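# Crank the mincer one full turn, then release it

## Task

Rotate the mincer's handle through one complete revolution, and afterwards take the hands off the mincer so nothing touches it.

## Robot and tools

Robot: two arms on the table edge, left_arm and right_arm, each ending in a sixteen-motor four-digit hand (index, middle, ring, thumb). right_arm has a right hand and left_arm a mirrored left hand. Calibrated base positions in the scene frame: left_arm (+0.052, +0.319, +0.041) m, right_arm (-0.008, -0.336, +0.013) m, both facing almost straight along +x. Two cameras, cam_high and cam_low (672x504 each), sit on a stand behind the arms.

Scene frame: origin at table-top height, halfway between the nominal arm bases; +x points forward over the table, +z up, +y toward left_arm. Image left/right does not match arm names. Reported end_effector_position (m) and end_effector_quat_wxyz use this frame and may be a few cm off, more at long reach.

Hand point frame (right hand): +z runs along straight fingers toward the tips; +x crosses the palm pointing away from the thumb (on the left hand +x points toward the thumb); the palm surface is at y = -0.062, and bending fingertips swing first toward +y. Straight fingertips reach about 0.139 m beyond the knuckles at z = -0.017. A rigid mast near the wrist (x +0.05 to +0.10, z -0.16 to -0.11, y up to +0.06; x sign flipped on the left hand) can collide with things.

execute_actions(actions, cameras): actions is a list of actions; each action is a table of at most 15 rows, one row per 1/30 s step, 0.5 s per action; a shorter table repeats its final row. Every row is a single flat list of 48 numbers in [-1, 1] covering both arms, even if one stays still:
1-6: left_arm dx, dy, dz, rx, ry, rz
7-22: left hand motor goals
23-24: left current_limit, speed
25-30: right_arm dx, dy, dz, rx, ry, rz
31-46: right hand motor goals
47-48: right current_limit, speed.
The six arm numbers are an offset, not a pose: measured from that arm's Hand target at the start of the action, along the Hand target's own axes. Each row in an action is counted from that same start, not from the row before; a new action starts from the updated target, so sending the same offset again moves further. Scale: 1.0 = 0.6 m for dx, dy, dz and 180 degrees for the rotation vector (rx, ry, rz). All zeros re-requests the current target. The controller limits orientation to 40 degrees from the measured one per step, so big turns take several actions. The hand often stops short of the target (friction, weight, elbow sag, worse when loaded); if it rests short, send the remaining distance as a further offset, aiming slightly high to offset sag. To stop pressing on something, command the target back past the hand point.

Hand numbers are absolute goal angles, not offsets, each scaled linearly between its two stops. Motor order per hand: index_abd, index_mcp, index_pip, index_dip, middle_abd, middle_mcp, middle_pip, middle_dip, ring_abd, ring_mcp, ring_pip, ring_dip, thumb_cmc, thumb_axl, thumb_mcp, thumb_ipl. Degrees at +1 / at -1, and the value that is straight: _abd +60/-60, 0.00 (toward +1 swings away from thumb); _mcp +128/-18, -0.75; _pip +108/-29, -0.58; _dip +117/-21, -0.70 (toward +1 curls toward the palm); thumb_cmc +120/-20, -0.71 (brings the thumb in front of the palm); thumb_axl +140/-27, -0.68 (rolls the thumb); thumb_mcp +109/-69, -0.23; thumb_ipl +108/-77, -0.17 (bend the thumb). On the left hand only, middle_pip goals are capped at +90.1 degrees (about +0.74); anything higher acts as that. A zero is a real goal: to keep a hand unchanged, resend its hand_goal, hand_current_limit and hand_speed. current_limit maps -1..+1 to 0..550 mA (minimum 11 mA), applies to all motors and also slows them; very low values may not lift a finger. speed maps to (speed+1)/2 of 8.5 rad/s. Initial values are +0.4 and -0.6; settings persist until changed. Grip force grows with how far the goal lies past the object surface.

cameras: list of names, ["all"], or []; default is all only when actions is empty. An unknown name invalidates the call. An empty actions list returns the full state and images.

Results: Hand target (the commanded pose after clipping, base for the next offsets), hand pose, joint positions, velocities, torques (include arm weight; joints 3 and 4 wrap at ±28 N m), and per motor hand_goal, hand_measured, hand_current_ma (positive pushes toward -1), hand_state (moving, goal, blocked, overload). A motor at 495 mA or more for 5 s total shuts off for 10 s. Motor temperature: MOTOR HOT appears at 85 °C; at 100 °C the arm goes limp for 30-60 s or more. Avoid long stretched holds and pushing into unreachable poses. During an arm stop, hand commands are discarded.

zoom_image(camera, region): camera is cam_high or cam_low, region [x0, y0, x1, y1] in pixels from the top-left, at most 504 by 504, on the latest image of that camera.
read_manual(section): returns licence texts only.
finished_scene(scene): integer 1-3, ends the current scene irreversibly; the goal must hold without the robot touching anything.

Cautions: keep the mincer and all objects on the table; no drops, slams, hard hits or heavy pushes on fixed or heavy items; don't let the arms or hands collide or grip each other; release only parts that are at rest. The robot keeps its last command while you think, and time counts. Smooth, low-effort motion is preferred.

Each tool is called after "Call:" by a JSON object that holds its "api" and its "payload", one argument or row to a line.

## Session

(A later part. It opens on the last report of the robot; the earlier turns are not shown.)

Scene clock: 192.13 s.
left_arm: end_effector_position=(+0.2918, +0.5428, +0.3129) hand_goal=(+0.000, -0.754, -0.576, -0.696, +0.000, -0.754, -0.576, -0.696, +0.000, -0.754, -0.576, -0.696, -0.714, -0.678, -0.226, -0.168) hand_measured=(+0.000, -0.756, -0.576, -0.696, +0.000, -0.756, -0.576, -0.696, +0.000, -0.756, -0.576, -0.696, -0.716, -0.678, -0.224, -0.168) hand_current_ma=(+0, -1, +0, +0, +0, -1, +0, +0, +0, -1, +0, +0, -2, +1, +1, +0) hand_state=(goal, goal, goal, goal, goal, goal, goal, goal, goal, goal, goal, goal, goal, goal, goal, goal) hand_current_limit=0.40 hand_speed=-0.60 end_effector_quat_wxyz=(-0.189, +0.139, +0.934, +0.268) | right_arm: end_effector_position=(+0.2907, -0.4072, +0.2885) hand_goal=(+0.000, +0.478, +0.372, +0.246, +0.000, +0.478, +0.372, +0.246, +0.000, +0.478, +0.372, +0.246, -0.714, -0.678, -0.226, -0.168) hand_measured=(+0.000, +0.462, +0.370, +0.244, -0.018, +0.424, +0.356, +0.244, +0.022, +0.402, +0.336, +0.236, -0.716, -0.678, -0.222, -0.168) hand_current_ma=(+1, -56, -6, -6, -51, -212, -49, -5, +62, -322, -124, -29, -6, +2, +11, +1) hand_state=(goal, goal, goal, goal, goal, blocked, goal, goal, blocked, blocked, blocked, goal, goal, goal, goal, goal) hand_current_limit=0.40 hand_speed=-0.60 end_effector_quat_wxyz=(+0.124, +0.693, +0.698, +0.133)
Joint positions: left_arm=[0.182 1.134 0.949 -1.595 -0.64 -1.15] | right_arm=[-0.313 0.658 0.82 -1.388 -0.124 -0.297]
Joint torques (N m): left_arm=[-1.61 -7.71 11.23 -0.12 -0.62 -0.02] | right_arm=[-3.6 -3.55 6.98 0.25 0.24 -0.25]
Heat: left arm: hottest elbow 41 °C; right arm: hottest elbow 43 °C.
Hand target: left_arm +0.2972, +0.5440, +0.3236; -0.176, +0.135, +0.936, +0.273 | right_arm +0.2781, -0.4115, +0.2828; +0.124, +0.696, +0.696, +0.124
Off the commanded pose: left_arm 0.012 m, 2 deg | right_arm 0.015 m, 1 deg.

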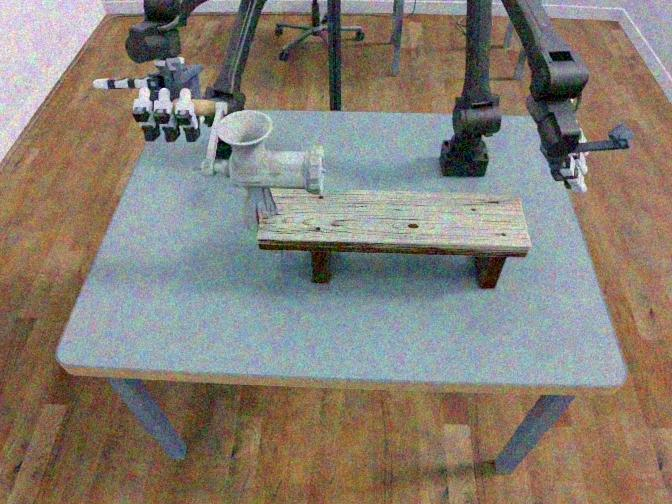

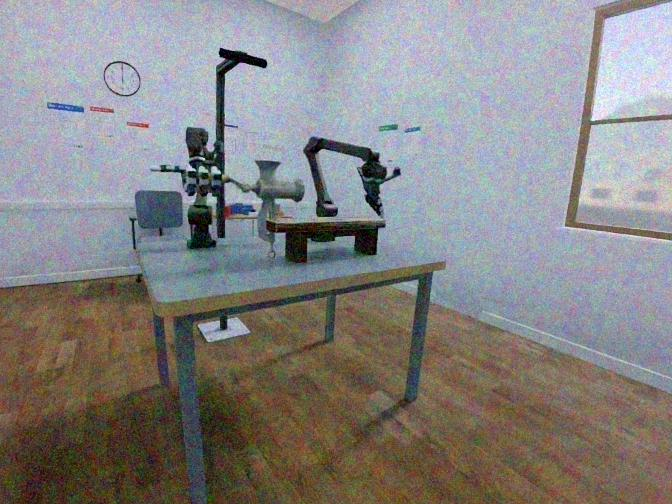

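Call:
{"api": "execute_actions", "payload": {
  "actions": [
    [[0,0,0,0,0,0,0,-0.754,-0.576,-0.696,0,-0.754,-0.576,-0.696,0,-0.754,-0.576,-0.696,-0.714,-0.678,-0.226,-0.168,0.4,-0.6,0,-0.0218,0.0352,0,0,0,0,0.479,0.372,0.246,0,0.479,0.372,0.246,0,0.479,0.372,0.246,-0.714,-0.678,-0.226,-0.168,0.4,-0.6]],
    [[0,0,0,0,0,0,0,-0.754,-0.576,-0.696,0,-0.754,-0.576,-0.696,0,-0.754,-0.576,-0.696,-0.714,-0.678,-0.226,-0.168,0.4,-0.6,0,-0.0093,0.0357,0,0,0,0,0.479,0.372,0.246,0,0.479,0.372,0.246,0,0.479,0.372,0.246,-0.714,-0.678,-0.226,-0.168,0.4,-0.6]],
    [[0,0,0,0,0,0,0,-0.754,-0.576,-0.696,0,-0.754,-0.576,-0.696,0,-0.754,-0.576,-0.696,-0.714,-0.678,-0.226,-0.168,0.4,-0.6,0,-0.0092,0.035,0,0,0,0,0.479,0.372,0.246,0,0.479,0.372,0.246,0,0.479,0.372,0.246,-0.714,-0.678,-0.226,-0.168,0.4,-0.6]],
    [[0,0,0,0,0,0,0,-0.754,-0.576,-0.696,0,-0.754,-0.576,-0.696,0,-0.754,-0.576,-0.696,-0.714,-0.678,-0.226,-0.168,0.4,-0.6,0,0.0005,0.0373,0,0,0,0,0.479,0.372,0.246,0,0.479,0.372,0.246,0,0.479,0.372,0.246,-0.714,-0.678,-0.226,-0.168,0.4,-0.6]]
  ],
  "cameras": ["cam_high","cam_low"]
}}

Scene clock: 209.70 s.
left_arm: end_effector_position=(+0.2918, +0.5428, +0.3129) hand_goal=(+0.000, -0.754, -0.576, -0.696, +0.000, -0.754, -0.576, -0.696, +0.000, -0.754, -0.576, -0.696, -0.714, -0.678, -0.226, -0.168) hand_measured=(+0.000, -0.756, -0.576, -0.696, +0.000, -0.756, -0.576, -0.696, +0.000, -0.756, -0.576, -0.696, -0.716, -0.678, -0.224, -0.168) hand_current_ma=(+0, -1, +0, +0, +0, -1, +0, +0, +0, -1, +0, +0, -2, +1, +1, +0) hand_state=(goal, goal, goal, goal, goal, goal, goal, goal, goal, goal, goal, goal, goal, goal, goal, goal) hand_current_limit=0.40 hand_speed=-0.60 end_effector_quat_wxyz=(-0.189, +0.139, +0.934, +0.268) | right_arm: end_effector_position=(+0.2952, -0.4102, +0.2220) hand_goal=(+0.000, +0.478, +0.372, +0.246, +0.000, +0.478, +0.372, +0.246, +0.000, +0.478, +0.372, +0.246, -0.714, -0.678, -0.226, -0.168) hand_measured=(+0.000, +0.462, +0.370, +0.244, -0.010, +0.446, +0.362, +0.244, +0.028, +0.418, +0.324, +0.226, -0.716, -0.678, -0.222, -0.168) hand_current_ma=(+1, -53, -6, -6, -25, -119, -25, -5, +78, -239, -177, -61, -6, +2, +11, +1) hand_state=(goal, goal, goal, goal, goal, blocked, goal, goal, blocked, blocked, blocked, goal, goal, goal, goal, goal) hand_current_limit=0.40 hand_speed=-0.60 end_effector_quat_wxyz=(+0.149, +0.689, +0.694, +0.147)
Joint positions: left_arm=[0.182 1.134 0.949 -1.595 -0.64 -1.15] | right_arm=[-0.323 0.618 0.607 -1.158 -0.129 -0.303]
Joint torques (N m): left_arm=[-1.26 -7 11.43 -0.02 -0.68 -0.07] | right_arm=[-1.55 0.5 5.97 0.51 0.57 -0.11]
Heat: left arm: hottest elbow 41 °C; right arm: hottest elbow 41 °C.
Hand target: left_arm +0.2972, +0.5440, +0.3236; -0.176, +0.135, +0.936, +0.273 | right_arm +0.2854, -0.4115, +0.1940; +0.124, +0.696, +0.696, +0.124
Off the commanded pose: left_arm 0.012 m, 2 deg | right_arm 0.030 m, 4 deg.

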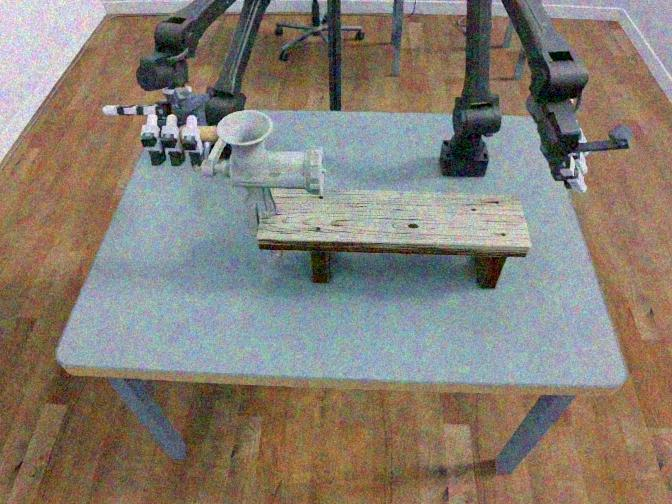

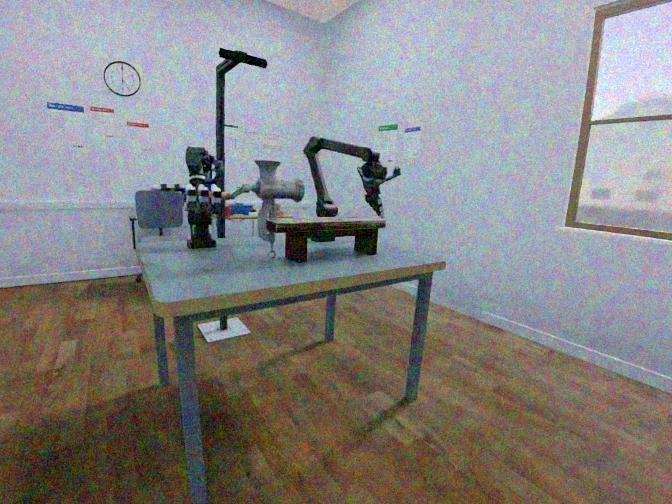

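Call:
{"api": "execute_actions", "payload": {
  "actions": [],
  "cameras": ["cam_high","cam_low"]
}}

Call:
{"api": "zoom_image", "payload": {
  "camera": "cam_high",
  "region": [90, 70, 290, 220]
}}

Scene clock: 212.30 s.
left_arm: end_effector_position=(+0.2918, +0.5428, +0.3129) hand_goal=(+0.000, -0.754, -0.576, -0.696, +0.000, -0.754, -0.576, -0.696, +0.000, -0.754, -0.576, -0.696, -0.714, -0.678, -0.226, -0.168) hand_measured=(+0.000, -0.756, -0.576, -0.696, +0.000, -0.756, -0.576, -0.696, +0.000, -0.756, -0.576, -0.696, -0.716, -0.678, -0.224, -0.168) hand_current_ma=(+0, -1, +0, +0, +0, -1, +0, +0, +0, -1, +0, +0, -2, +1, +1, +0) hand_state=(goal, goal, goal, goal, goal, goal, goal, goal, goal, goal, goal, goal, goal, goal, goal, goal) hand_current_limit=0.40 hand_speed=-0.60 end_effector_quat_wxyz=(-0.189, +0.139, +0.934, +0.268) | right_arm: end_effector_position=(+0.2952, -0.4102, +0.2220) hand_goal=(+0.000, +0.478, +0.372, +0.246, +0.000, +0.478, +0.372, +0.246, +0.000, +0.478, +0.372, +0.246, -0.714, -0.678, -0.226, -0.168) hand_measured=(+0.000, +0.462, +0.370, +0.244, -0.010, +0.446, +0.362, +0.244, +0.028, +0.418, +0.324, +0.226, -0.716, -0.678, -0.222, -0.168) hand_current_ma=(+1, -53, -6, -6, -25, -119, -25, -5, +78, -239, -177, -61, -6, +2, +11, +1) hand_state=(goal, goal, goal, goal, goal, blocked, goal, goal, blocked, blocked, blocked, goal, goal, goal, goal, goal) hand_current_limit=0.40 hand_speed=-0.60 end_effector_quat_wxyz=(+0.149, +0.689, +0.694, +0.147)
Joint positions: left_arm=[0.182 1.134 0.949 -1.595 -0.64 -1.15] | right_arm=[-0.323 0.618 0.607 -1.158 -0.129 -0.303]
Joint velocities: within noise
Joint torques (N m): left_arm=[-1.26 -7.47 11.3 -0.23 -0.7 -0.02] | right_arm=[-1.61 0.5 5.94 0.47 0.56 -0.1]
Motor temperatures (°C): left_arm=[26 30 41 28 28 28] | right_arm=[29 32 41 26 28 30]
Heat: left arm: hottest elbow 41 °C; right arm: hottest elbow 41 °C.
Hand target: left_arm +0.2972, +0.5440, +0.3236; -0.176, +0.135, +0.936, +0.273 | right_arm +0.2854, -0.4115, +0.1940; +0.124, +0.696, +0.696, +0.124
Off the commanded pose: left_arm 0.012 m, 2 deg | right_arm 0.030 m, 4 deg.

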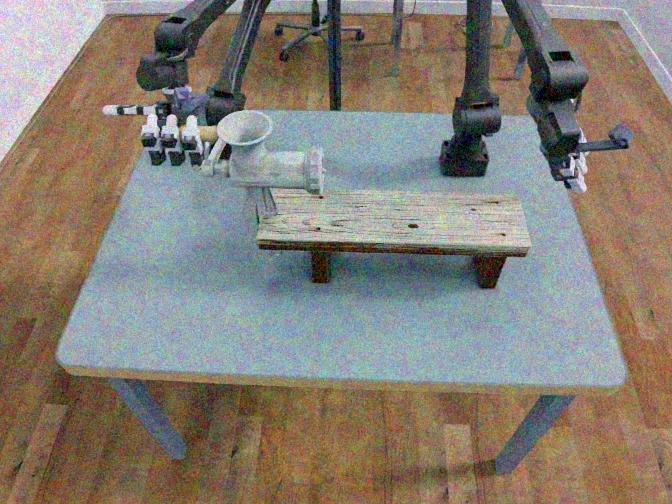

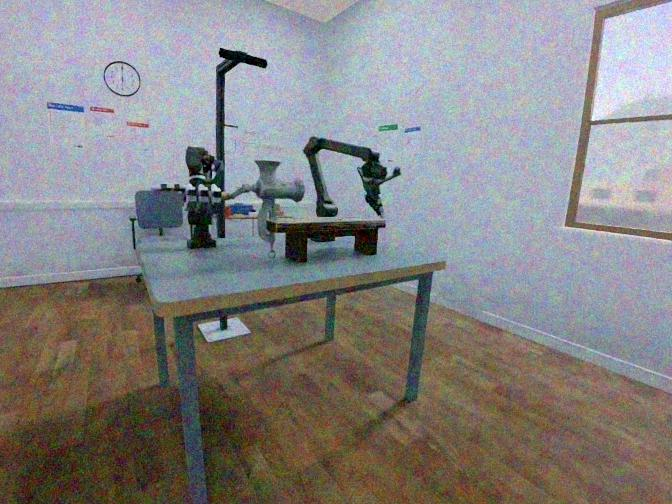

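Scaled by 2.520 from the camera's 672x504 image, which has a finer 960x720 frame.

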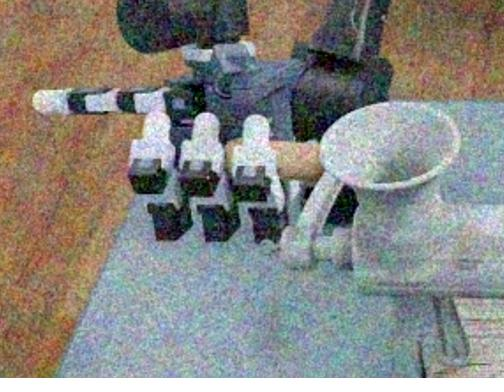

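Call:
{"api": "execute_actions", "payload": {
  "actions": [
    [[0,0,0,0,0,0,0,-0.754,-0.576,-0.696,0,-0.754,-0.576,-0.696,0,-0.754,-0.576,-0.696,-0.714,-0.678,-0.226,-0.168,0.4,-0.6,0,0.0005,0.0373,0,0,0,0,0.479,0.372,0.246,0,0.479,0.372,0.246,0,0.479,0.372,0.246,-0.714,-0.678,-0.226,-0.168,0.4,-0.6]],
    [[0,0,0,0,0,0,0,-0.754,-0.576,-0.696,0,-0.754,-0.576,-0.696,0,-0.754,-0.576,-0.696,-0.714,-0.678,-0.226,-0.168,0.4,-0.6,0,0.0097,0.0352,0,0,0,0,0.479,0.372,0.246,0,0.479,0.372,0.246,0,0.479,0.372,0.246,-0.714,-0.678,-0.226,-0.168,0.4,-0.6]],
    [[0,0,0,0,0,0,0,-0.754,-0.576,-0.696,0,-0.754,-0.576,-0.696,0,-0.754,-0.576,-0.696,-0.714,-0.678,-0.226,-0.168,0.4,-0.6,0,0.0188,0.0313,0,0,0,0,0.479,0.372,0.246,0,0.479,0.372,0.246,0,0.479,0.372,0.246,-0.714,-0.678,-0.226,-0.168,0.4,-0.6]],
    [[0,0,0,0,0,0,0,-0.754,-0.576,-0.696,0,-0.754,-0.576,-0.696,0,-0.754,-0.576,-0.696,-0.714,-0.678,-0.226,-0.168,0.4,-0.6,0,0.0188,0.0313,0,0,0,0,0.479,0.372,0.246,0,0.479,0.372,0.246,0,0.479,0.372,0.246,-0.714,-0.678,-0.226,-0.168,0.4,-0.6]]
  ],
  "cameras": ["cam_high","cam_low"]
}}

Call:
{"api": "zoom_image", "payload": {
  "camera": "cam_high",
  "region": [90, 90, 290, 240]
}}

Scene clock: 220.80 s.
left_arm: end_effector_position=(+0.2918, +0.5428, +0.3129) hand_goal=(+0.000, -0.754, -0.576, -0.696, +0.000, -0.754, -0.576, -0.696, +0.000, -0.754, -0.576, -0.696, -0.714, -0.678, -0.226, -0.168) hand_measured=(+0.000, -0.756, -0.576, -0.696, +0.000, -0.756, -0.576, -0.696, +0.000, -0.756, -0.576, -0.696, -0.716, -0.678, -0.224, -0.168) hand_current_ma=(+0, -1, +0, +0, +0, -1, +0, +0, +0, -1, +0, +0, -2, +1, +1, +0) hand_state=(goal, goal, goal, goal, goal, goal, goal, goal, goal, goal, goal, goal, goal, goal, goal, goal) hand_current_limit=0.40 hand_speed=-0.60 end_effector_quat_wxyz=(-0.189, +0.139, +0.934, +0.268) | right_arm: end_effector_position=(+0.3422, -0.4110, +0.1420) hand_goal=(+0.000, +0.478, +0.372, +0.246, +0.000, +0.478, +0.372, +0.246, +0.000, +0.478, +0.372, +0.246, -0.714, -0.678, -0.226, -0.168) hand_measured=(+0.000, +0.462, +0.370, +0.244, -0.004, +0.460, +0.370, +0.244, +0.016, +0.466, +0.324, +0.224, -0.716, -0.678, -0.222, -0.168) hand_current_ma=(+1, -51, -6, -6, -6, -56, -6, -5, +45, -34, -177, -67, -6, +2, +11, +1) hand_state=(goal, goal, goal, goal, goal, goal, goal, goal, goal, goal, blocked, blocked, goal, goal, goal, goal) hand_current_limit=0.40 hand_speed=-0.60 end_effector_quat_wxyz=(+0.132, +0.689, +0.700, +0.132)
Joint positions: left_arm=[0.182 1.134 0.949 -1.595 -0.64 -1.15] | right_arm=[-0.254 0.875 0.511 -0.843 -0.095 -0.252]
Joint torques (N m): left_arm=[-1.38 -8 11.37 -0.18 -0.67 -0.02] | right_arm=[-0.67 -1.73 6.68 1.73 0.34 0.16]
Heat: left arm: hottest elbow 41 °C; right arm: hottest elbow 40 °C.
Hand target: left_arm +0.2972, +0.5440, +0.3236; -0.176, +0.135, +0.936, +0.273 | right_arm +0.3403, -0.4115, +0.1277; +0.124, +0.696, +0.696, +0.124
Off the commanded pose: left_arm 0.012 m, 2 deg | right_arm 0.014 m, 2 deg.

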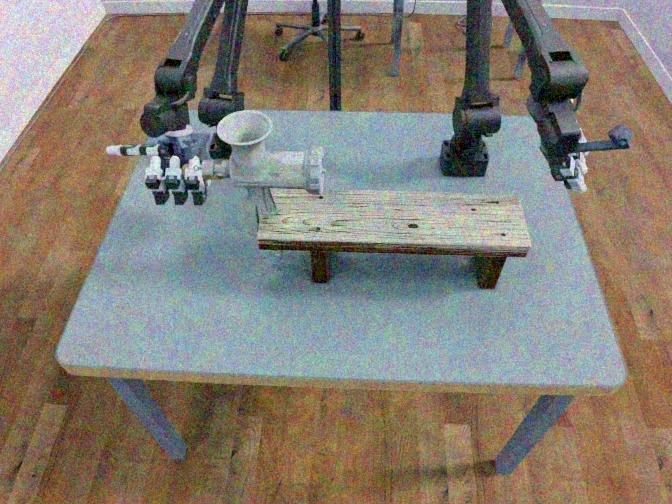

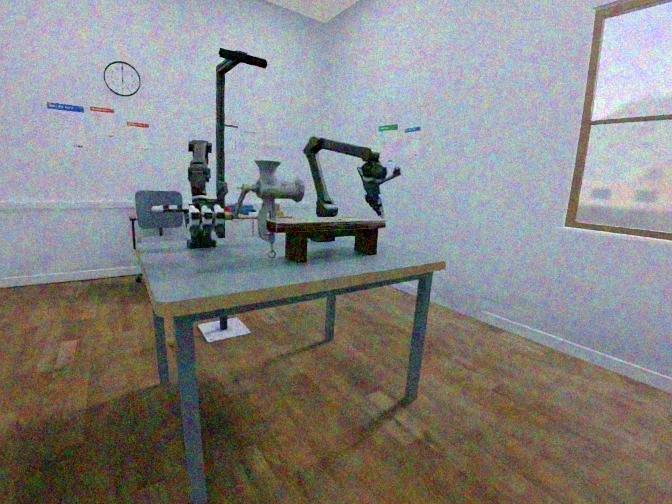

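Scaled by 2.520 from the camera's 672x504 image, which has a finer 960x720 frame.

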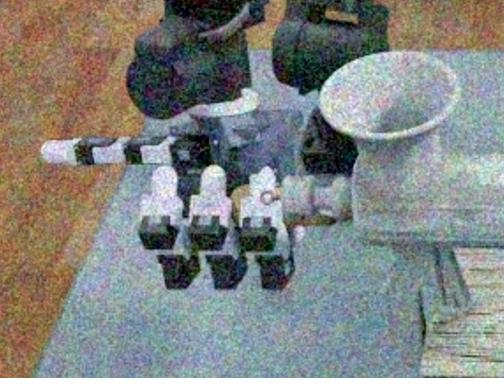

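Good. Continue along the bottom.

Call:
{"api": "execute_actions", "payload": {
  "actions": [
    [[0,0,0,0,0,0,0,-0.754,-0.576,-0.696,0,-0.754,-0.576,-0.696,0,-0.754,-0.576,-0.696,-0.714,-0.678,-0.226,-0.168,0.4,-0.6,0,0.0275,0.026,0,0,0,0,0.479,0.372,0.246,0,0.479,0.372,0.246,0,0.479,0.372,0.246,-0.714,-0.678,-0.226,-0.168,0.4,-0.6]],
    [[0,0,0,0,0,0,0,-0.754,-0.576,-0.696,0,-0.754,-0.576,-0.696,0,-0.754,-0.576,-0.696,-0.714,-0.678,-0.226,-0.168,0.4,-0.6,0,0.0275,0.026,0,0,0,0,0.479,0.372,0.246,0,0.479,0.372,0.246,0,0.479,0.372,0.246,-0.714,-0.678,-0.226,-0.168,0.4,-0.6]],
    [[0,0,0,0,0,0,0,-0.754,-0.576,-0.696,0,-0.754,-0.576,-0.696,0,-0.754,-0.576,-0.696,-0.714,-0.678,-0.226,-0.168,0.4,-0.6,0,0.0325,0.0192,0,0,0,0,0.479,0.372,0.246,0,0.479,0.372,0.246,0,0.479,0.372,0.246,-0.714,-0.678,-0.226,-0.168,0.4,-0.6]],
    [[0,0,0,0,0,0,0,-0.754,-0.576,-0.696,0,-0.754,-0.576,-0.696,0,-0.754,-0.576,-0.696,-0.714,-0.678,-0.226,-0.168,0.4,-0.6,0,0.0325,0.0192,0,0,0,0,0.479,0.372,0.246,0,0.479,0.372,0.246,0,0.479,0.372,0.246,-0.714,-0.678,-0.226,-0.168,0.4,-0.6]],
    [[0,0,0,0,0,0,0,-0.754,-0.576,-0.696,0,-0.754,-0.576,-0.696,0,-0.754,-0.576,-0.696,-0.714,-0.678,-0.226,-0.168,0.4,-0.6,0,0.0357,0.0113,0,0,0,0,0.479,0.372,0.246,0,0.479,0.372,0.246,0,0.479,0.372,0.246,-0.714,-0.678,-0.226,-0.168,0.4,-0.6]]
  ],
  "cameras": ["cam_high","cam_low"]
}}

Call:
{"api": "zoom_image", "payload": {
  "camera": "cam_high",
  "region": [90, 110, 290, 260]
}}

Scene clock: 230.13 s.
left_arm: end_effector_position=(+0.2918, +0.5428, +0.3129) hand_goal=(+0.000, -0.754, -0.576, -0.696, +0.000, -0.754, -0.576, -0.696, +0.000, -0.754, -0.576, -0.696, -0.714, -0.678, -0.226, -0.168) hand_measured=(+0.000, -0.756, -0.576, -0.696, +0.000, -0.756, -0.576, -0.696, +0.000, -0.756, -0.576, -0.696, -0.716, -0.678, -0.224, -0.168) hand_current_ma=(+0, -1, +0, +0, +0, -1, +0, +0, +0, -1, +0, +0, -2, +1, +1, +0) hand_state=(goal, goal, goal, goal, goal, goal, goal, goal, goal, goal, goal, goal, goal, goal, goal, goal) hand_current_limit=0.40 hand_speed=-0.60 end_effector_quat_wxyz=(-0.189, +0.139, +0.934, +0.268) | right_arm: end_effector_position=(+0.4249, -0.4105, +0.0928) hand_goal=(+0.000, +0.478, +0.372, +0.246, +0.000, +0.478, +0.372, +0.246, +0.000, +0.478, +0.372, +0.246, -0.714, -0.678, -0.226, -0.168) hand_measured=(+0.000, +0.462, +0.370, +0.244, -0.004, +0.460, +0.370, +0.244, +0.016, +0.470, +0.324, +0.218, -0.716, -0.678, -0.222, -0.168) hand_current_ma=(+1, -51, -6, -6, -6, -56, -6, -5, +44, -25, -177, -94, -6, +2, +11, +1) hand_state=(goal, goal, goal, goal, goal, goal, goal, goal, goal, goal, blocked, blocked, goal, goal, goal, goal) hand_current_limit=0.40 hand_speed=-0.60 end_effector_quat_wxyz=(+0.110, +0.696, +0.700, +0.115)
Joint positions: left_arm=[0.182 1.134 0.949 -1.595 -0.64 -1.15] | right_arm=[-0.178 1.257 0.634 -0.634 -0.063 -0.173]
Joint torques (N m): left_arm=[-1.44 -7.41 11.14 -0.14 -0.7 -0.01] | right_arm=[-0.03 -5.89 10 1.88 0.23 0.13]
Heat: left arm: hottest elbow 41 °C; right arm: hottest elbow 39 °C.
Hand target: left_arm +0.2972, +0.5440, +0.3236; -0.176, +0.135, +0.936, +0.273 | right_arm +0.4490, -0.4115, +0.1027; +0.124, +0.696, +0.696, +0.124
Off the commanded pose: left_arm 0.012 m, 2 deg | right_arm 0.026 m, 2 deg.

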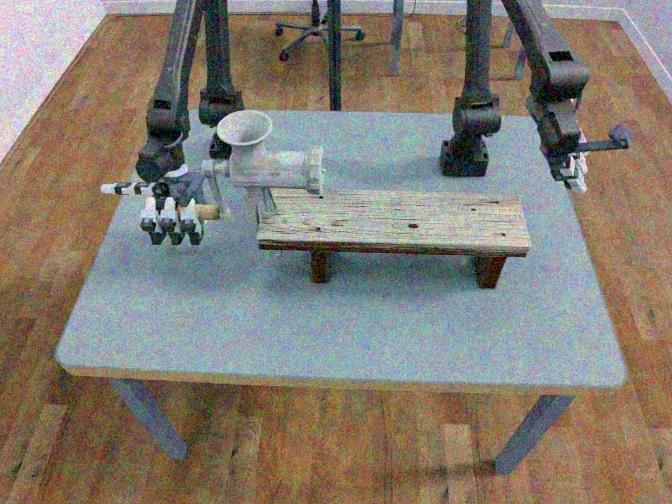

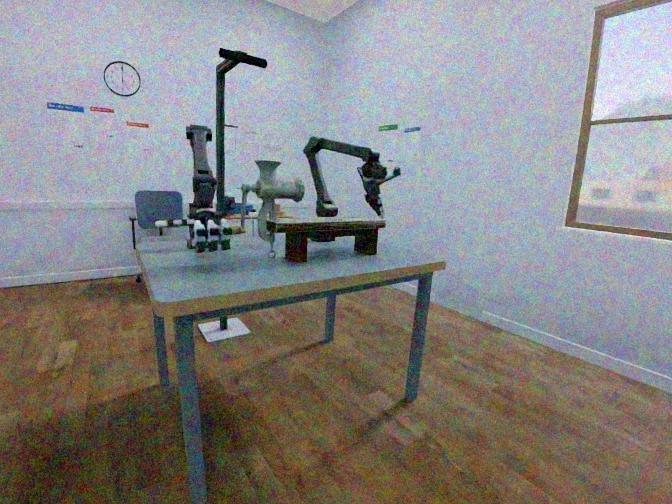

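Scaled by 2.520 from the camera's 672x504 image, which has a finer 960x720 frame.

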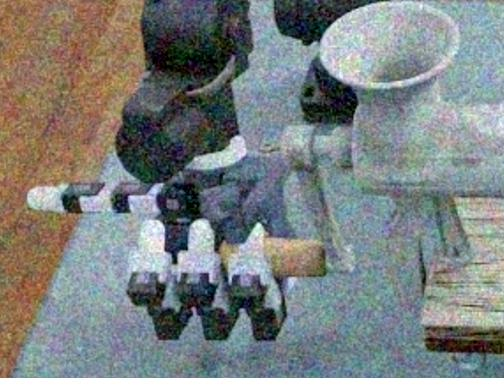

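Call:
{"api": "execute_actions", "payload": {
  "actions": [
    [[0,0,0,0,0,0,0,-0.754,-0.576,-0.696,0,-0.754,-0.576,-0.696,0,-0.754,-0.576,-0.696,-0.714,-0.678,-0.226,-0.168,0.4,-0.6,0,0.0357,0.0113,0,0,0,0,0.479,0.372,0.246,0,0.479,0.372,0.246,0,0.479,0.372,0.246,-0.714,-0.678,-0.226,-0.168,0.4,-0.6]],
    [[0,0,0,0,0,0,0,-0.754,-0.576,-0.696,0,-0.754,-0.576,-0.696,0,-0.754,-0.576,-0.696,-0.714,-0.678,-0.226,-0.168,0.4,-0.6,0,0.0374,0.003,0,0,0,0,0.479,0.372,0.246,0,0.479,0.372,0.246,0,0.479,0.372,0.246,-0.714,-0.678,-0.226,-0.168,0.4,-0.6]],
    [[0,0,0,0,0,0,0,-0.754,-0.576,-0.696,0,-0.754,-0.576,-0.696,0,-0.754,-0.576,-0.696,-0.714,-0.678,-0.226,-0.168,0.4,-0.6,0,0.0374,0.003,0,0,0,0,0.479,0.372,0.246,0,0.479,0.372,0.246,0,0.479,0.372,0.246,-0.714,-0.678,-0.226,-0.168,0.4,-0.6]],
    [[0,0,0,0,0,0,0,-0.754,-0.576,-0.696,0,-0.754,-0.576,-0.696,0,-0.754,-0.576,-0.696,-0.714,-0.678,-0.226,-0.168,0.4,-0.6,0,0.032,0.001,0,0,0,0,0.479,0.372,0.246,0,0.479,0.372,0.246,0,0.479,0.372,0.246,-0.714,-0.678,-0.226,-0.168,0.4,-0.6]],
    [[0,0,0,0,0,0,0,-0.754,-0.576,-0.696,0,-0.754,-0.576,-0.696,0,-0.754,-0.576,-0.696,-0.714,-0.678,-0.226,-0.168,0.4,-0.6,0,0.032,-0.002,0,0,0,0,0.479,0.372,0.246,0,0.479,0.372,0.246,0,0.479,0.372,0.246,-0.714,-0.678,-0.226,-0.168,0.4,-0.6]]
  ],
  "cameras": ["cam_high","cam_low"]
}}

Call:
{"api": "zoom_image", "payload": {
  "camera": "cam_high",
  "region": [90, 130, 290, 280]
}}

Scene clock: 240.43 s.
left_arm: end_effector_position=(+0.2918, +0.5428, +0.3129) hand_goal=(+0.000, -0.754, -0.576, -0.696, +0.000, -0.754, -0.576, -0.696, +0.000, -0.754, -0.576, -0.696, -0.714, -0.678, -0.226, -0.168) hand_measured=(+0.000, -0.756, -0.576, -0.696, +0.000, -0.756, -0.576, -0.696, +0.000, -0.756, -0.576, -0.696, -0.716, -0.678, -0.224, -0.168) hand_current_ma=(+0, -1, +0, +0, +0, -1, +0, +0, +0, -1, +0, +0, -2, +1, +1, +0) hand_state=(goal, goal, goal, goal, goal, goal, goal, goal, goal, goal, goal, goal, goal, goal, goal, goal) hand_current_limit=0.40 hand_speed=-0.60 end_effector_quat_wxyz=(-0.189, +0.139, +0.934, +0.268) | right_arm: end_effector_position=(+0.5100, -0.4110, +0.1005) hand_goal=(+0.000, +0.478, +0.372, +0.246, +0.000, +0.478, +0.372, +0.246, +0.000, +0.478, +0.372, +0.246, -0.714, -0.678, -0.226, -0.168) hand_measured=(+0.000, +0.462, +0.370, +0.244, -0.004, +0.460, +0.370, +0.244, +0.014, +0.466, +0.324, +0.218, -0.716, -0.678, -0.222, -0.168) hand_current_ma=(+1, -51, -6, -6, -6, -56, -6, -5, +37, -39, -177, -94, -6, +2, +11, +1) hand_state=(goal, goal, goal, goal, goal, goal, goal, goal, goal, goal, blocked, blocked, goal, goal, goal, goal) hand_current_limit=0.40 hand_speed=-0.60 end_effector_quat_wxyz=(+0.097, +0.696, +0.704, +0.102)
Joint positions: left_arm=[0.182 1.134 0.949 -1.595 -0.64 -1.15] | right_arm=[-0.14 1.476 0.889 -0.705 -0.047 -0.143]
Joint torques (N m): left_arm=[-1.9 -7.53 11.29 -0.09 -0.71 -0.01] | right_arm=[0.26 -11.16 12.85 1.31 0.11 0.22]
Heat: left arm: hottest elbow 41 °C; right arm: hottest elbow 40 °C.
Hand target: left_arm +0.2972, +0.5440, +0.3236; -0.176, +0.135, +0.936, +0.273 | right_arm +0.5506, -0.4117, +0.1296; +0.124, +0.696, +0.696, +0.124
Off the commanded pose: left_arm 0.012 m, 2 deg | right_arm 0.050 m, 4 deg.

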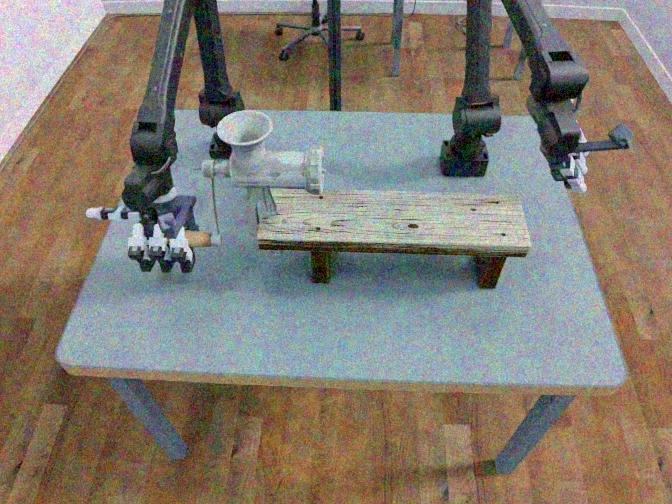

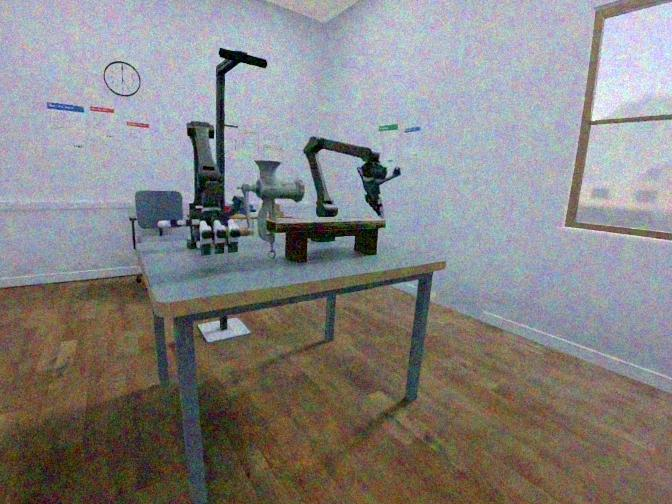

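Scaled by 2.520 from the camera's 672x504 image, which has a finer 960x720 frame.

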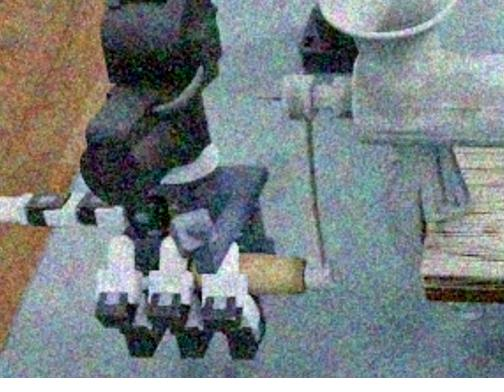

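Call:
{"api": "execute_actions", "payload": {
  "actions": [
    [[0,0,0,0,0,0,0,-0.754,-0.576,-0.696,0,-0.754,-0.576,-0.696,0,-0.754,-0.576,-0.696,-0.714,-0.678,-0.226,-0.168,0.4,-0.6,0,0.0367,-0.0048,0,0,0,0,0.479,0.372,0.246,0,0.479,0.372,0.246,0,0.479,0.372,0.246,-0.714,-0.678,-0.226,-0.168,0.4,-0.6]],
    [[0,0,0,0,0,0,0,-0.754,-0.576,-0.696,0,-0.754,-0.576,-0.696,0,-0.754,-0.576,-0.696,-0.714,-0.678,-0.226,-0.168,0.4,-0.6,0,0.0367,-0.0048,0,0,0,0,0.479,0.372,0.246,0,0.479,0.372,0.246,0,0.479,0.372,0.246,-0.714,-0.678,-0.226,-0.168,0.4,-0.6]],
    [[0,0,0,0,0,0,0,-0.754,-0.576,-0.696,0,-0.754,-0.576,-0.696,0,-0.754,-0.576,-0.696,-0.714,-0.678,-0.226,-0.168,0.4,-0.6,0,0.0373,-0.0219,0,0,0,0,0.479,0.372,0.246,0,0.479,0.372,0.246,0,0.479,0.372,0.246,-0.714,-0.678,-0.226,-0.168,0.4,-0.6]],
    [[0,0,0,0,0,0,0,-0.754,-0.576,-0.696,0,-0.754,-0.576,-0.696,0,-0.754,-0.576,-0.696,-0.714,-0.678,-0.226,-0.168,0.4,-0.6,0,0.0401,-0.0298,0,0,0,0,0.479,0.372,0.246,0,0.479,0.372,0.246,0,0.479,0.372,0.246,-0.714,-0.678,-0.226,-0.168,0.4,-0.6]]
  ],
  "cameras": ["cam_high","cam_low"]
}}

Call:
{"api": "zoom_image", "payload": {
  "camera": "cam_high",
  "region": [90, 140, 290, 290]
}}

Call:
{"api": "zoom_image", "payload": {
  "camera": "cam_low",
  "region": [180, 150, 330, 262]
}}

Scene clock: 250.97 s.
left_arm: end_effector_position=(+0.2918, +0.5428, +0.3129) hand_goal=(+0.000, -0.754, -0.576, -0.696, +0.000, -0.754, -0.576, -0.696, +0.000, -0.754, -0.576, -0.696, -0.714, -0.678, -0.226, -0.168) hand_measured=(+0.000, -0.756, -0.576, -0.696, +0.000, -0.756, -0.576, -0.696, +0.000, -0.756, -0.576, -0.696, -0.716, -0.678, -0.224, -0.168) hand_current_ma=(+0, -1, +0, +0, +0, -1, +0, +0, +0, -1, +0, +0, -2, +1, +1, +0) hand_state=(goal, goal, goal, goal, goal, goal, goal, goal, goal, goal, goal, goal, goal, goal, goal, goal) hand_current_limit=0.40 hand_speed=-0.60 end_effector_quat_wxyz=(-0.189, +0.139, +0.934, +0.268) | right_arm: end_effector_position=(+0.5736, -0.4106, +0.1486) hand_goal=(+0.000, +0.478, +0.372, +0.246, +0.000, +0.478, +0.372, +0.246, +0.000, +0.478, +0.372, +0.246, -0.714, -0.678, -0.226, -0.168) hand_measured=(+0.000, +0.462, +0.370, +0.244, -0.004, +0.460, +0.370, +0.244, +0.004, +0.454, +0.352, +0.240, -0.716, -0.678, -0.222, -0.168) hand_current_ma=(+1, -51, -6, -6, -6, -56, -6, -5, +11, -84, -63, -19, -6, +2, +11, +1) hand_state=(goal, goal, goal, goal, goal, goal, goal, goal, goal, blocked, blocked, goal, goal, goal, goal, goal) hand_current_limit=0.40 hand_speed=-0.60 end_effector_quat_wxyz=(+0.082, +0.696, +0.708, +0.089)
Joint positions: left_arm=[0.182 1.134 0.949 -1.595 -0.64 -1.15] | right_arm=[-0.12 1.579 1.169 -0.921 -0.039 -0.131]
Joint torques (N m): left_arm=[-1.55 -7.59 11.32 -0.25 -0.7 0.01] | right_arm=[-0.09 -14.8 14.98 1.62 0.02 0.27]
Heat: left arm: hottest elbow 41 °C; right arm: hottest elbow 43 °C.
Hand target: left_arm +0.2972, +0.5440, +0.3236; -0.176, +0.135, +0.936, +0.273 | right_arm +0.6229, -0.4114, +0.1955; +0.124, +0.696, +0.696, +0.124
Off the commanded pose: left_arm 0.012 m, 2 deg | right_arm 0.068 m, 6 deg.

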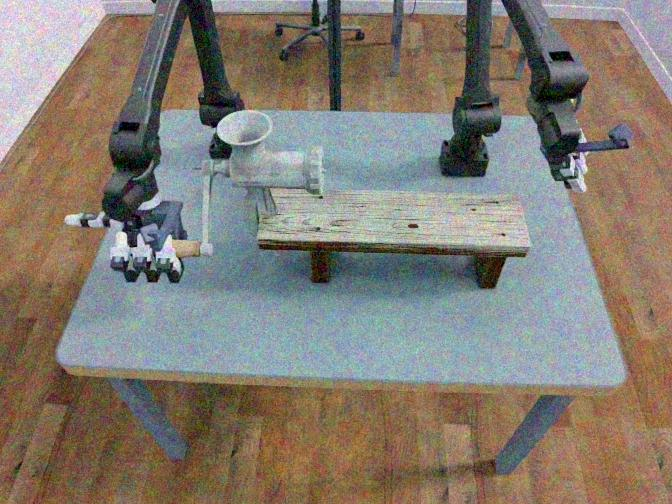

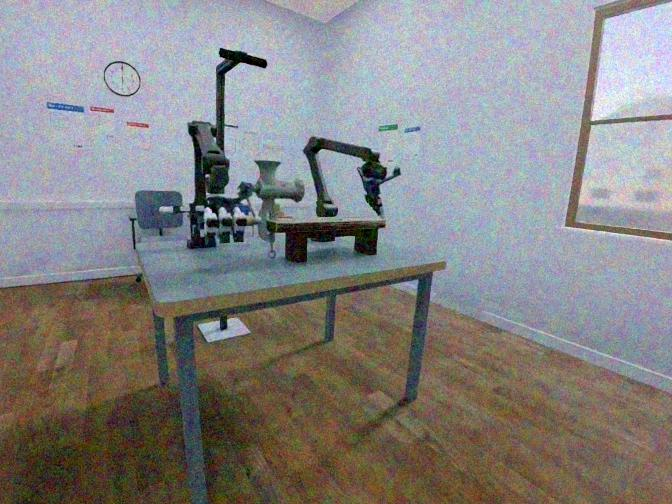

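Scaled by 2.520 from the camera's 672x504 image, which has a finer 960x720 frame.

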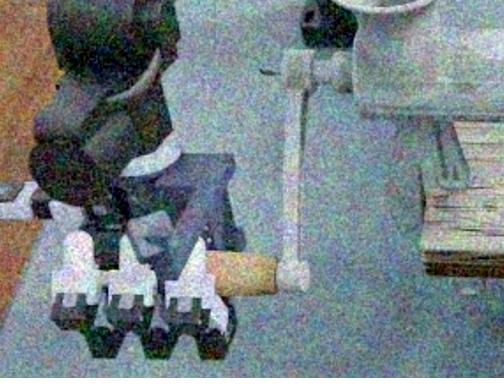

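Scaled by 3.360 from the camera's 672x504 image, which has a finer 960x720 frame.

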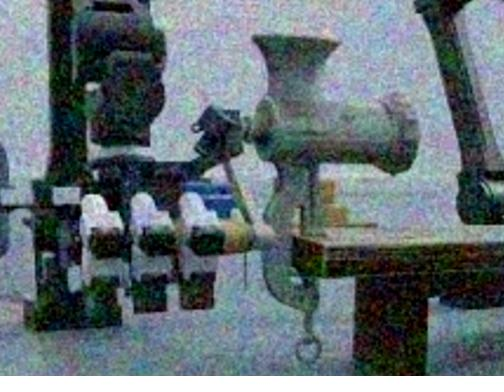

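Call:
{"api": "execute_actions", "payload": {
  "actions": [
    [[0,0,0,0,0,0,0,-0.754,-0.576,-0.696,0,-0.754,-0.576,-0.696,0,-0.754,-0.576,-0.696,-0.714,-0.678,-0.226,-0.168,0.4,-0.6,0,0.0369,-0.038,0,0,0,0,0.479,0.372,0.246,0,0.479,0.372,0.246,0,0.479,0.372,0.246,-0.714,-0.678,-0.226,-0.168,0.4,-0.6]],
    [[0,0,0,0,0,0,0,-0.754,-0.576,-0.696,0,-0.754,-0.576,-0.696,0,-0.754,-0.576,-0.696,-0.714,-0.678,-0.226,-0.168,0.4,-0.6,0,0.015,-0.04,0,0,0,0,0.479,0.372,0.246,0,0.479,0.372,0.246,0,0.479,0.372,0.246,-0.714,-0.678,-0.226,-0.168,0.4,-0.6]]
  ],
  "cameras": ["cam_high","cam_low"]
}}

Call:
{"api": "zoom_image", "payload": {
  "camera": "cam_high",
  "region": [90, 140, 290, 290]
}}

Call:
{"api": "zoom_image", "payload": {
  "camera": "cam_low",
  "region": [180, 150, 330, 262]
}}

Scene clock: 259.07 s.
left_arm: end_effector_position=(+0.2918, +0.5428, +0.3129) hand_goal=(+0.000, -0.754, -0.576, -0.696, +0.000, -0.754, -0.576, -0.696, +0.000, -0.754, -0.576, -0.696, -0.714, -0.678, -0.226, -0.168) hand_measured=(+0.000, -0.756, -0.576, -0.696, +0.000, -0.756, -0.576, -0.696, +0.000, -0.756, -0.576, -0.696, -0.716, -0.678, -0.224, -0.168) hand_current_ma=(+0, -1, +0, +0, +0, -1, +0, +0, +0, -1, +0, +0, -2, +1, +1, +0) hand_state=(goal, goal, goal, goal, goal, goal, goal, goal, goal, goal, goal, goal, goal, goal, goal, goal) hand_current_limit=0.40 hand_speed=-0.60 end_effector_quat_wxyz=(-0.189, +0.139, +0.934, +0.268) | right_arm: end_effector_position=(+0.5929, -0.4130, +0.1820) hand_goal=(+0.000, +0.478, +0.372, +0.246, +0.000, +0.478, +0.372, +0.246, +0.000, +0.478, +0.372, +0.246, -0.714, -0.678, -0.226, -0.168) hand_measured=(+0.000, +0.462, +0.370, +0.244, -0.004, +0.460, +0.370, +0.244, +0.002, +0.430, +0.366, +0.242, -0.716, -0.678, -0.222, -0.168) hand_current_ma=(+1, -51, -6, -6, -6, -56, -6, -5, +4, -184, -13, -7, -6, +2, +11, +1) hand_state=(goal, goal, goal, goal, goal, goal, goal, goal, goal, blocked, goal, goal, goal, goal, goal, goal) hand_current_limit=0.40 hand_speed=-0.60 end_effector_quat_wxyz=(+0.074, +0.700, +0.706, +0.080)
Joint positions: left_arm=[0.182 1.134 0.949 -1.595 -0.64 -1.15] | right_arm=[-0.118 1.607 1.305 -1.053 -0.034 -0.121]
Joint torques (N m): left_arm=[-2.2 -7.18 11.17 -0.1 -0.68 -0.03] | right_arm=[0.09 -18.67 15.54 1.07 -0.13 0.19]
Motor temperatures (°C): left_arm=[26 30 41 28 29 28] | right_arm=[29 31 47 26 28 30]
Heat: left arm: hottest elbow 41 °C; right arm: hottest elbow 47 °C.
Hand target: left_arm +0.2972, +0.5440, +0.3236; -0.176, +0.135, +0.936, +0.273 | right_arm +0.6359, -0.4114, +0.2499; +0.124, +0.696, +0.696, +0.124
Off the commanded pose: left_arm 0.012 m, 2 deg | right_arm 0.081 m, 8 deg.

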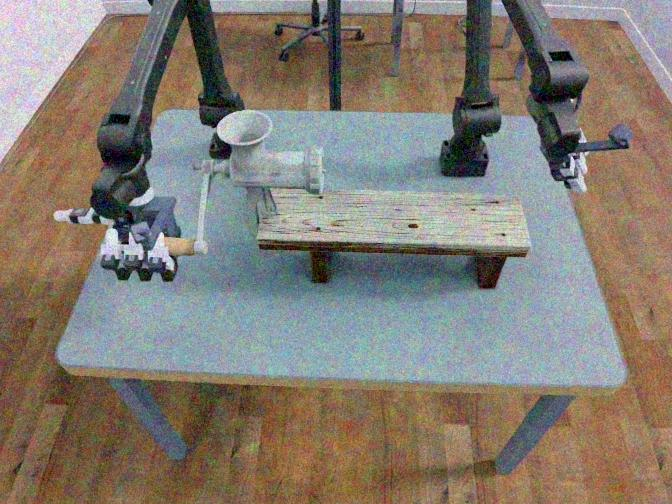

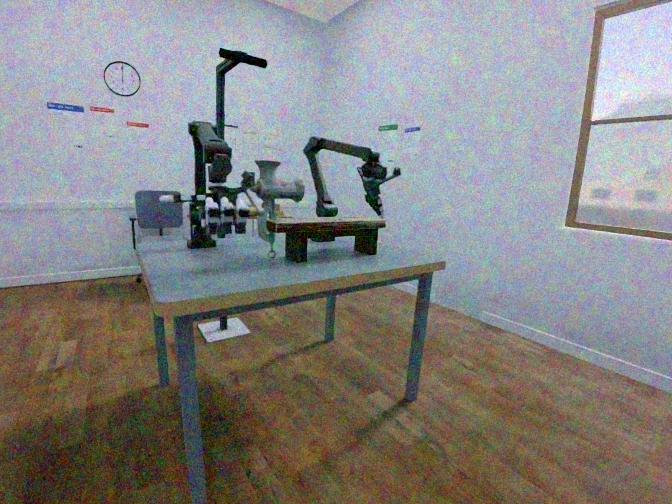

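Scaled by 2.520 from the camera's 672x504 image, which has a finer 960x720 frame.

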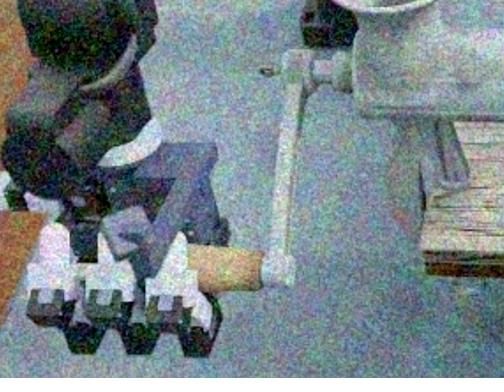

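Scaled by 3.360 from the camera's 672x504 image, which has a finer 960x720 frame.

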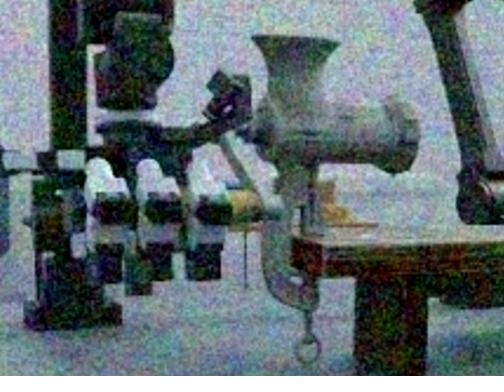

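Call:
{"api": "execute_actions", "payload": {
  "actions": [
    [[0,0,0,0,0,0,0,-0.754,-0.576,-0.696,0,-0.754,-0.576,-0.696,0,-0.754,-0.576,-0.696,-0.714,-0.678,-0.226,-0.168,0.4,-0.6,0,-0.045,0.01,0,0,0,0,0.479,-0.576,-0.696,0,0.479,-0.576,-0.696,0,0.479,-0.576,-0.696,-0.714,-0.678,-0.226,-0.168,0.4,-0.6]],
    [[0,0,0,0,0,0,0,-0.754,-0.576,-0.696,0,-0.754,-0.576,-0.696,0,-0.754,-0.576,-0.696,-0.714,-0.678,-0.226,-0.168,0.4,-0.6,0,0,0,0,0,0,0,0.3,-0.576,-0.696,0,0.3,-0.576,-0.696,0,0.3,-0.576,-0.696,-0.714,-0.678,-0.226,-0.168,0.4,-0.6]],
    [[0,0,0,0,0,0,0,-0.754,-0.576,-0.696,0,-0.754,-0.576,-0.696,0,-0.754,-0.576,-0.696,-0.714,-0.678,-0.226,-0.168,0.4,-0.6,0,0,0,0,0,0,0,0.137,-0.576,-0.696,0,0.137,-0.576,-0.696,0,0.137,-0.576,-0.696,-0.714,-0.678,-0.226,-0.168,0.4,-0.6]]
  ],
  "cameras": ["cam_high","cam_low"]
}}

Call:
{"api": "zoom_image", "payload": {
  "camera": "cam_high",
  "region": [90, 140, 290, 290]
}}

Call:
{"api": "zoom_image", "payload": {
  "camera": "cam_low",
  "region": [180, 150, 330, 262]
}}

Scene clock: 265.87 s.
left_arm: end_effector_position=(+0.2918, +0.5428, +0.3129) hand_goal=(+0.000, -0.754, -0.576, -0.696, +0.000, -0.754, -0.576, -0.696, +0.000, -0.754, -0.576, -0.696, -0.714, -0.678, -0.226, -0.168) hand_measured=(+0.000, -0.756, -0.576, -0.696, +0.000, -0.756, -0.576, -0.696, +0.000, -0.756, -0.576, -0.696, -0.716, -0.678, -0.224, -0.168) hand_current_ma=(+0, -1, +0, +0, +0, -1, +0, +0, +0, -1, +0, +0, -2, +1, +1, +0) hand_state=(goal, goal, goal, goal, goal, goal, goal, goal, goal, goal, goal, goal, goal, goal, goal, goal) hand_current_limit=0.40 hand_speed=-0.60 end_effector_quat_wxyz=(-0.189, +0.139, +0.934, +0.268) | right_arm: end_effector_position=(+0.5961, -0.4133, +0.1942) hand_goal=(+0.000, +0.136, -0.576, -0.696, +0.000, +0.136, -0.576, -0.696, +0.000, +0.136, -0.576, -0.696, -0.714, -0.678, -0.226, -0.168) hand_measured=(+0.000, +0.128, -0.576, -0.694, -0.004, +0.128, -0.576, -0.694, +0.000, +0.114, -0.576, -0.694, -0.716, -0.678, -0.222, -0.168) hand_current_ma=(+1, -20, +0, +6, -6, -22, +0, +5, +1, -75, +0, +6, -6, +2, +11, +1) hand_state=(goal, goal, goal, goal, goal, goal, goal, goal, goal, blocked, goal, goal, goal, goal, goal, goal) hand_current_limit=0.40 hand_speed=-0.60 end_effector_quat_wxyz=(+0.087, +0.698, +0.705, +0.091)
Joint positions: left_arm=[0.182 1.134 0.949 -1.595 -0.64 -1.15] | right_arm=[-0.118 1.59 1.305 -1.036 -0.035 -0.121]
Joint torques (N m): left_arm=[-1.26 -7.12 11.41 -0.02 -0.68 -0.04] | right_arm=[-0.5 -20.37 9.96 2.28 -0.13 0.15]
Heat: left arm: hottest elbow 41 °C; right arm: hottest elbow 47 °C.
Hand target: left_arm +0.2972, +0.5440, +0.3236; -0.176, +0.135, +0.936, +0.273 | right_arm +0.6127, -0.4115, +0.2352; +0.124, +0.696, +0.696, +0.124
Off the commanded pose: left_arm 0.012 m, 2 deg | right_arm 0.044 m, 6 deg.

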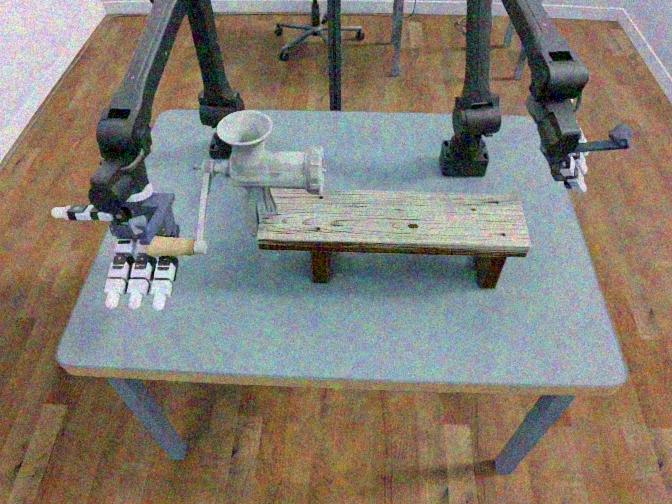

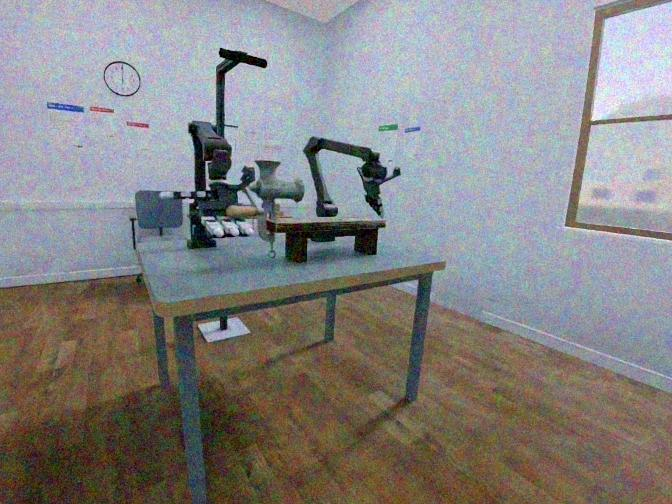

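Scaled by 2.520 from the camera's 672x504 image, which has a finer 960x720 frame.

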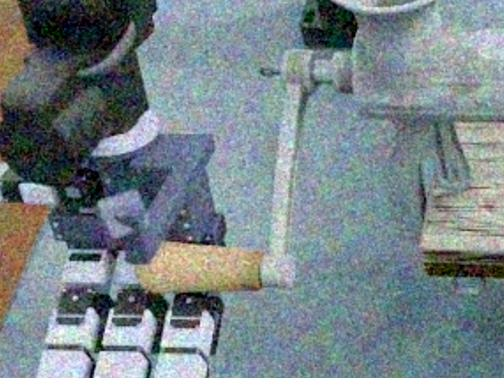

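Scaled by 3.360 from the camera's 672x504 image, which has a finer 960x720 frame.

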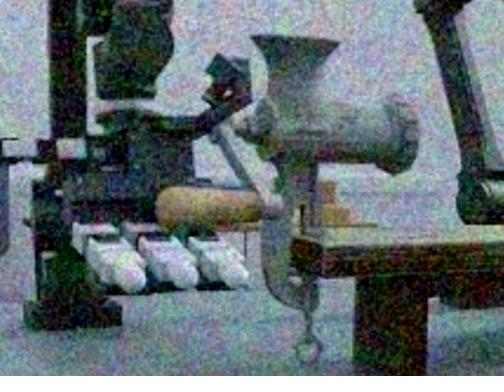

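Call:
{"api": "execute_actions", "payload": {
  "actions": [
    [[0,0,0,0,0,0,0,-0.754,-0.576,-0.696,0,-0.754,-0.576,-0.696,0,-0.754,-0.576,-0.696,-0.714,-0.678,-0.226,-0.168,0.4,-0.6,0,-0.0114,0.0313,0,0,0,0,0.137,-0.576,-0.696,0,0.137,-0.576,-0.696,0,0.137,-0.576,-0.696,-0.714,-0.678,-0.226,-0.168,0.4,-0.6]]
  ],
  "cameras": ["cam_low","cam_high"]
}}

Call:
{"api": "zoom_image", "payload": {
  "camera": "cam_low",
  "region": [180, 150, 330, 262]
}}

Scene clock: 273.87 s.
left_arm: end_effector_position=(+0.2918, +0.5428, +0.3129) hand_goal=(+0.000, -0.754, -0.576, -0.696, +0.000, -0.754, -0.576, -0.696, +0.000, -0.754, -0.576, -0.696, -0.714, -0.678, -0.226, -0.168) hand_measured=(+0.000, -0.756, -0.576, -0.696, +0.000, -0.756, -0.576, -0.696, +0.000, -0.756, -0.576, -0.696, -0.716, -0.678, -0.224, -0.168) hand_current_ma=(+0, -1, +0, +0, +0, -1, +0, +0, +0, -1, +0, +0, -2, +1, +1, +0) hand_state=(goal, goal, goal, goal, goal, goal, goal, goal, goal, goal, goal, goal, goal, goal, goal, goal) hand_current_limit=0.40 hand_speed=-0.60 end_effector_quat_wxyz=(-0.189, +0.139, +0.934, +0.268) | right_arm: end_effector_position=(+0.5973, -0.4131, +0.1950) hand_goal=(+0.000, +0.136, -0.576, -0.696, +0.000, +0.136, -0.576, -0.696, +0.000, +0.136, -0.576, -0.696, -0.714, -0.678, -0.226, -0.168) hand_measured=(+0.000, +0.128, -0.576, -0.694, -0.004, +0.128, -0.576, -0.694, +0.000, +0.112, -0.576, -0.694, -0.716, -0.678, -0.222, -0.168) hand_current_ma=(+1, -22, +0, +6, -6, -23, +0, +5, +1, -83, +0, +6, -6, +2, +11, +1) hand_state=(goal, goal, goal, goal, goal, goal, goal, goal, goal, blocked, goal, goal, goal, goal, goal, goal) hand_current_limit=0.40 hand_speed=-0.60 end_effector_quat_wxyz=(+0.096, +0.697, +0.704, +0.099)
Joint positions: left_arm=[0.182 1.134 0.949 -1.595 -0.64 -1.15] | right_arm=[-0.118 1.582 1.287 -1.001 -0.037 -0.121]
Joint torques (N m): left_arm=[-1.79 -7.3 11.3 -0.16 -0.68 -0.01] | right_arm=[-0.32 -17.79 8.77 2.86 -0.07 0.16]
Heat: left arm: hottest elbow 41 °C; right arm: hottest elbow 46 °C.
Hand target: left_arm +0.2972, +0.5440, +0.3236; -0.176, +0.135, +0.936, +0.273 | right_arm +0.6128, -0.4114, +0.2153; +0.124, +0.696, +0.696, +0.124
Off the commanded pose: left_arm 0.012 m, 2 deg | right_arm 0.026 m, 4 deg.

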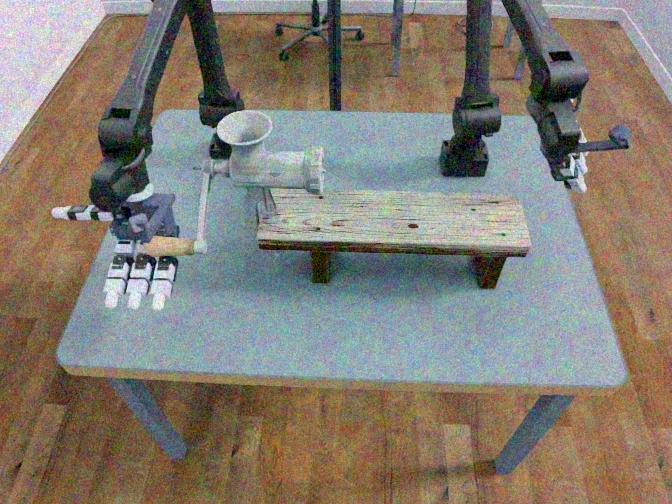

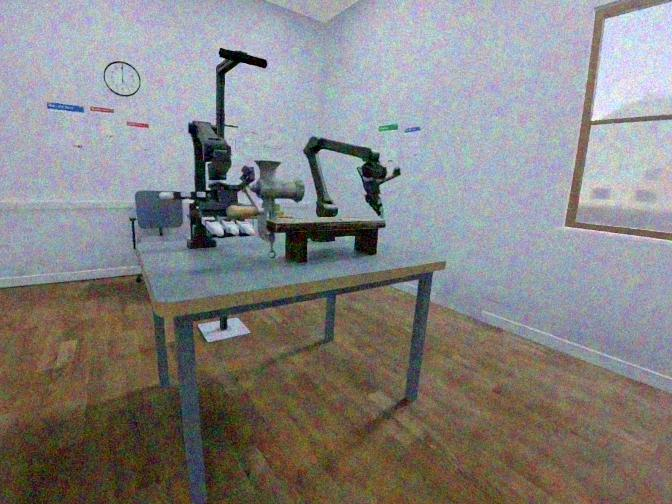

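Scaled by 3.360 from the camera's 672x504 image, which has a finer 960x720 frame.

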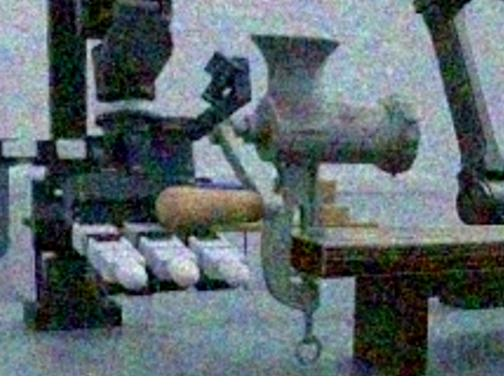

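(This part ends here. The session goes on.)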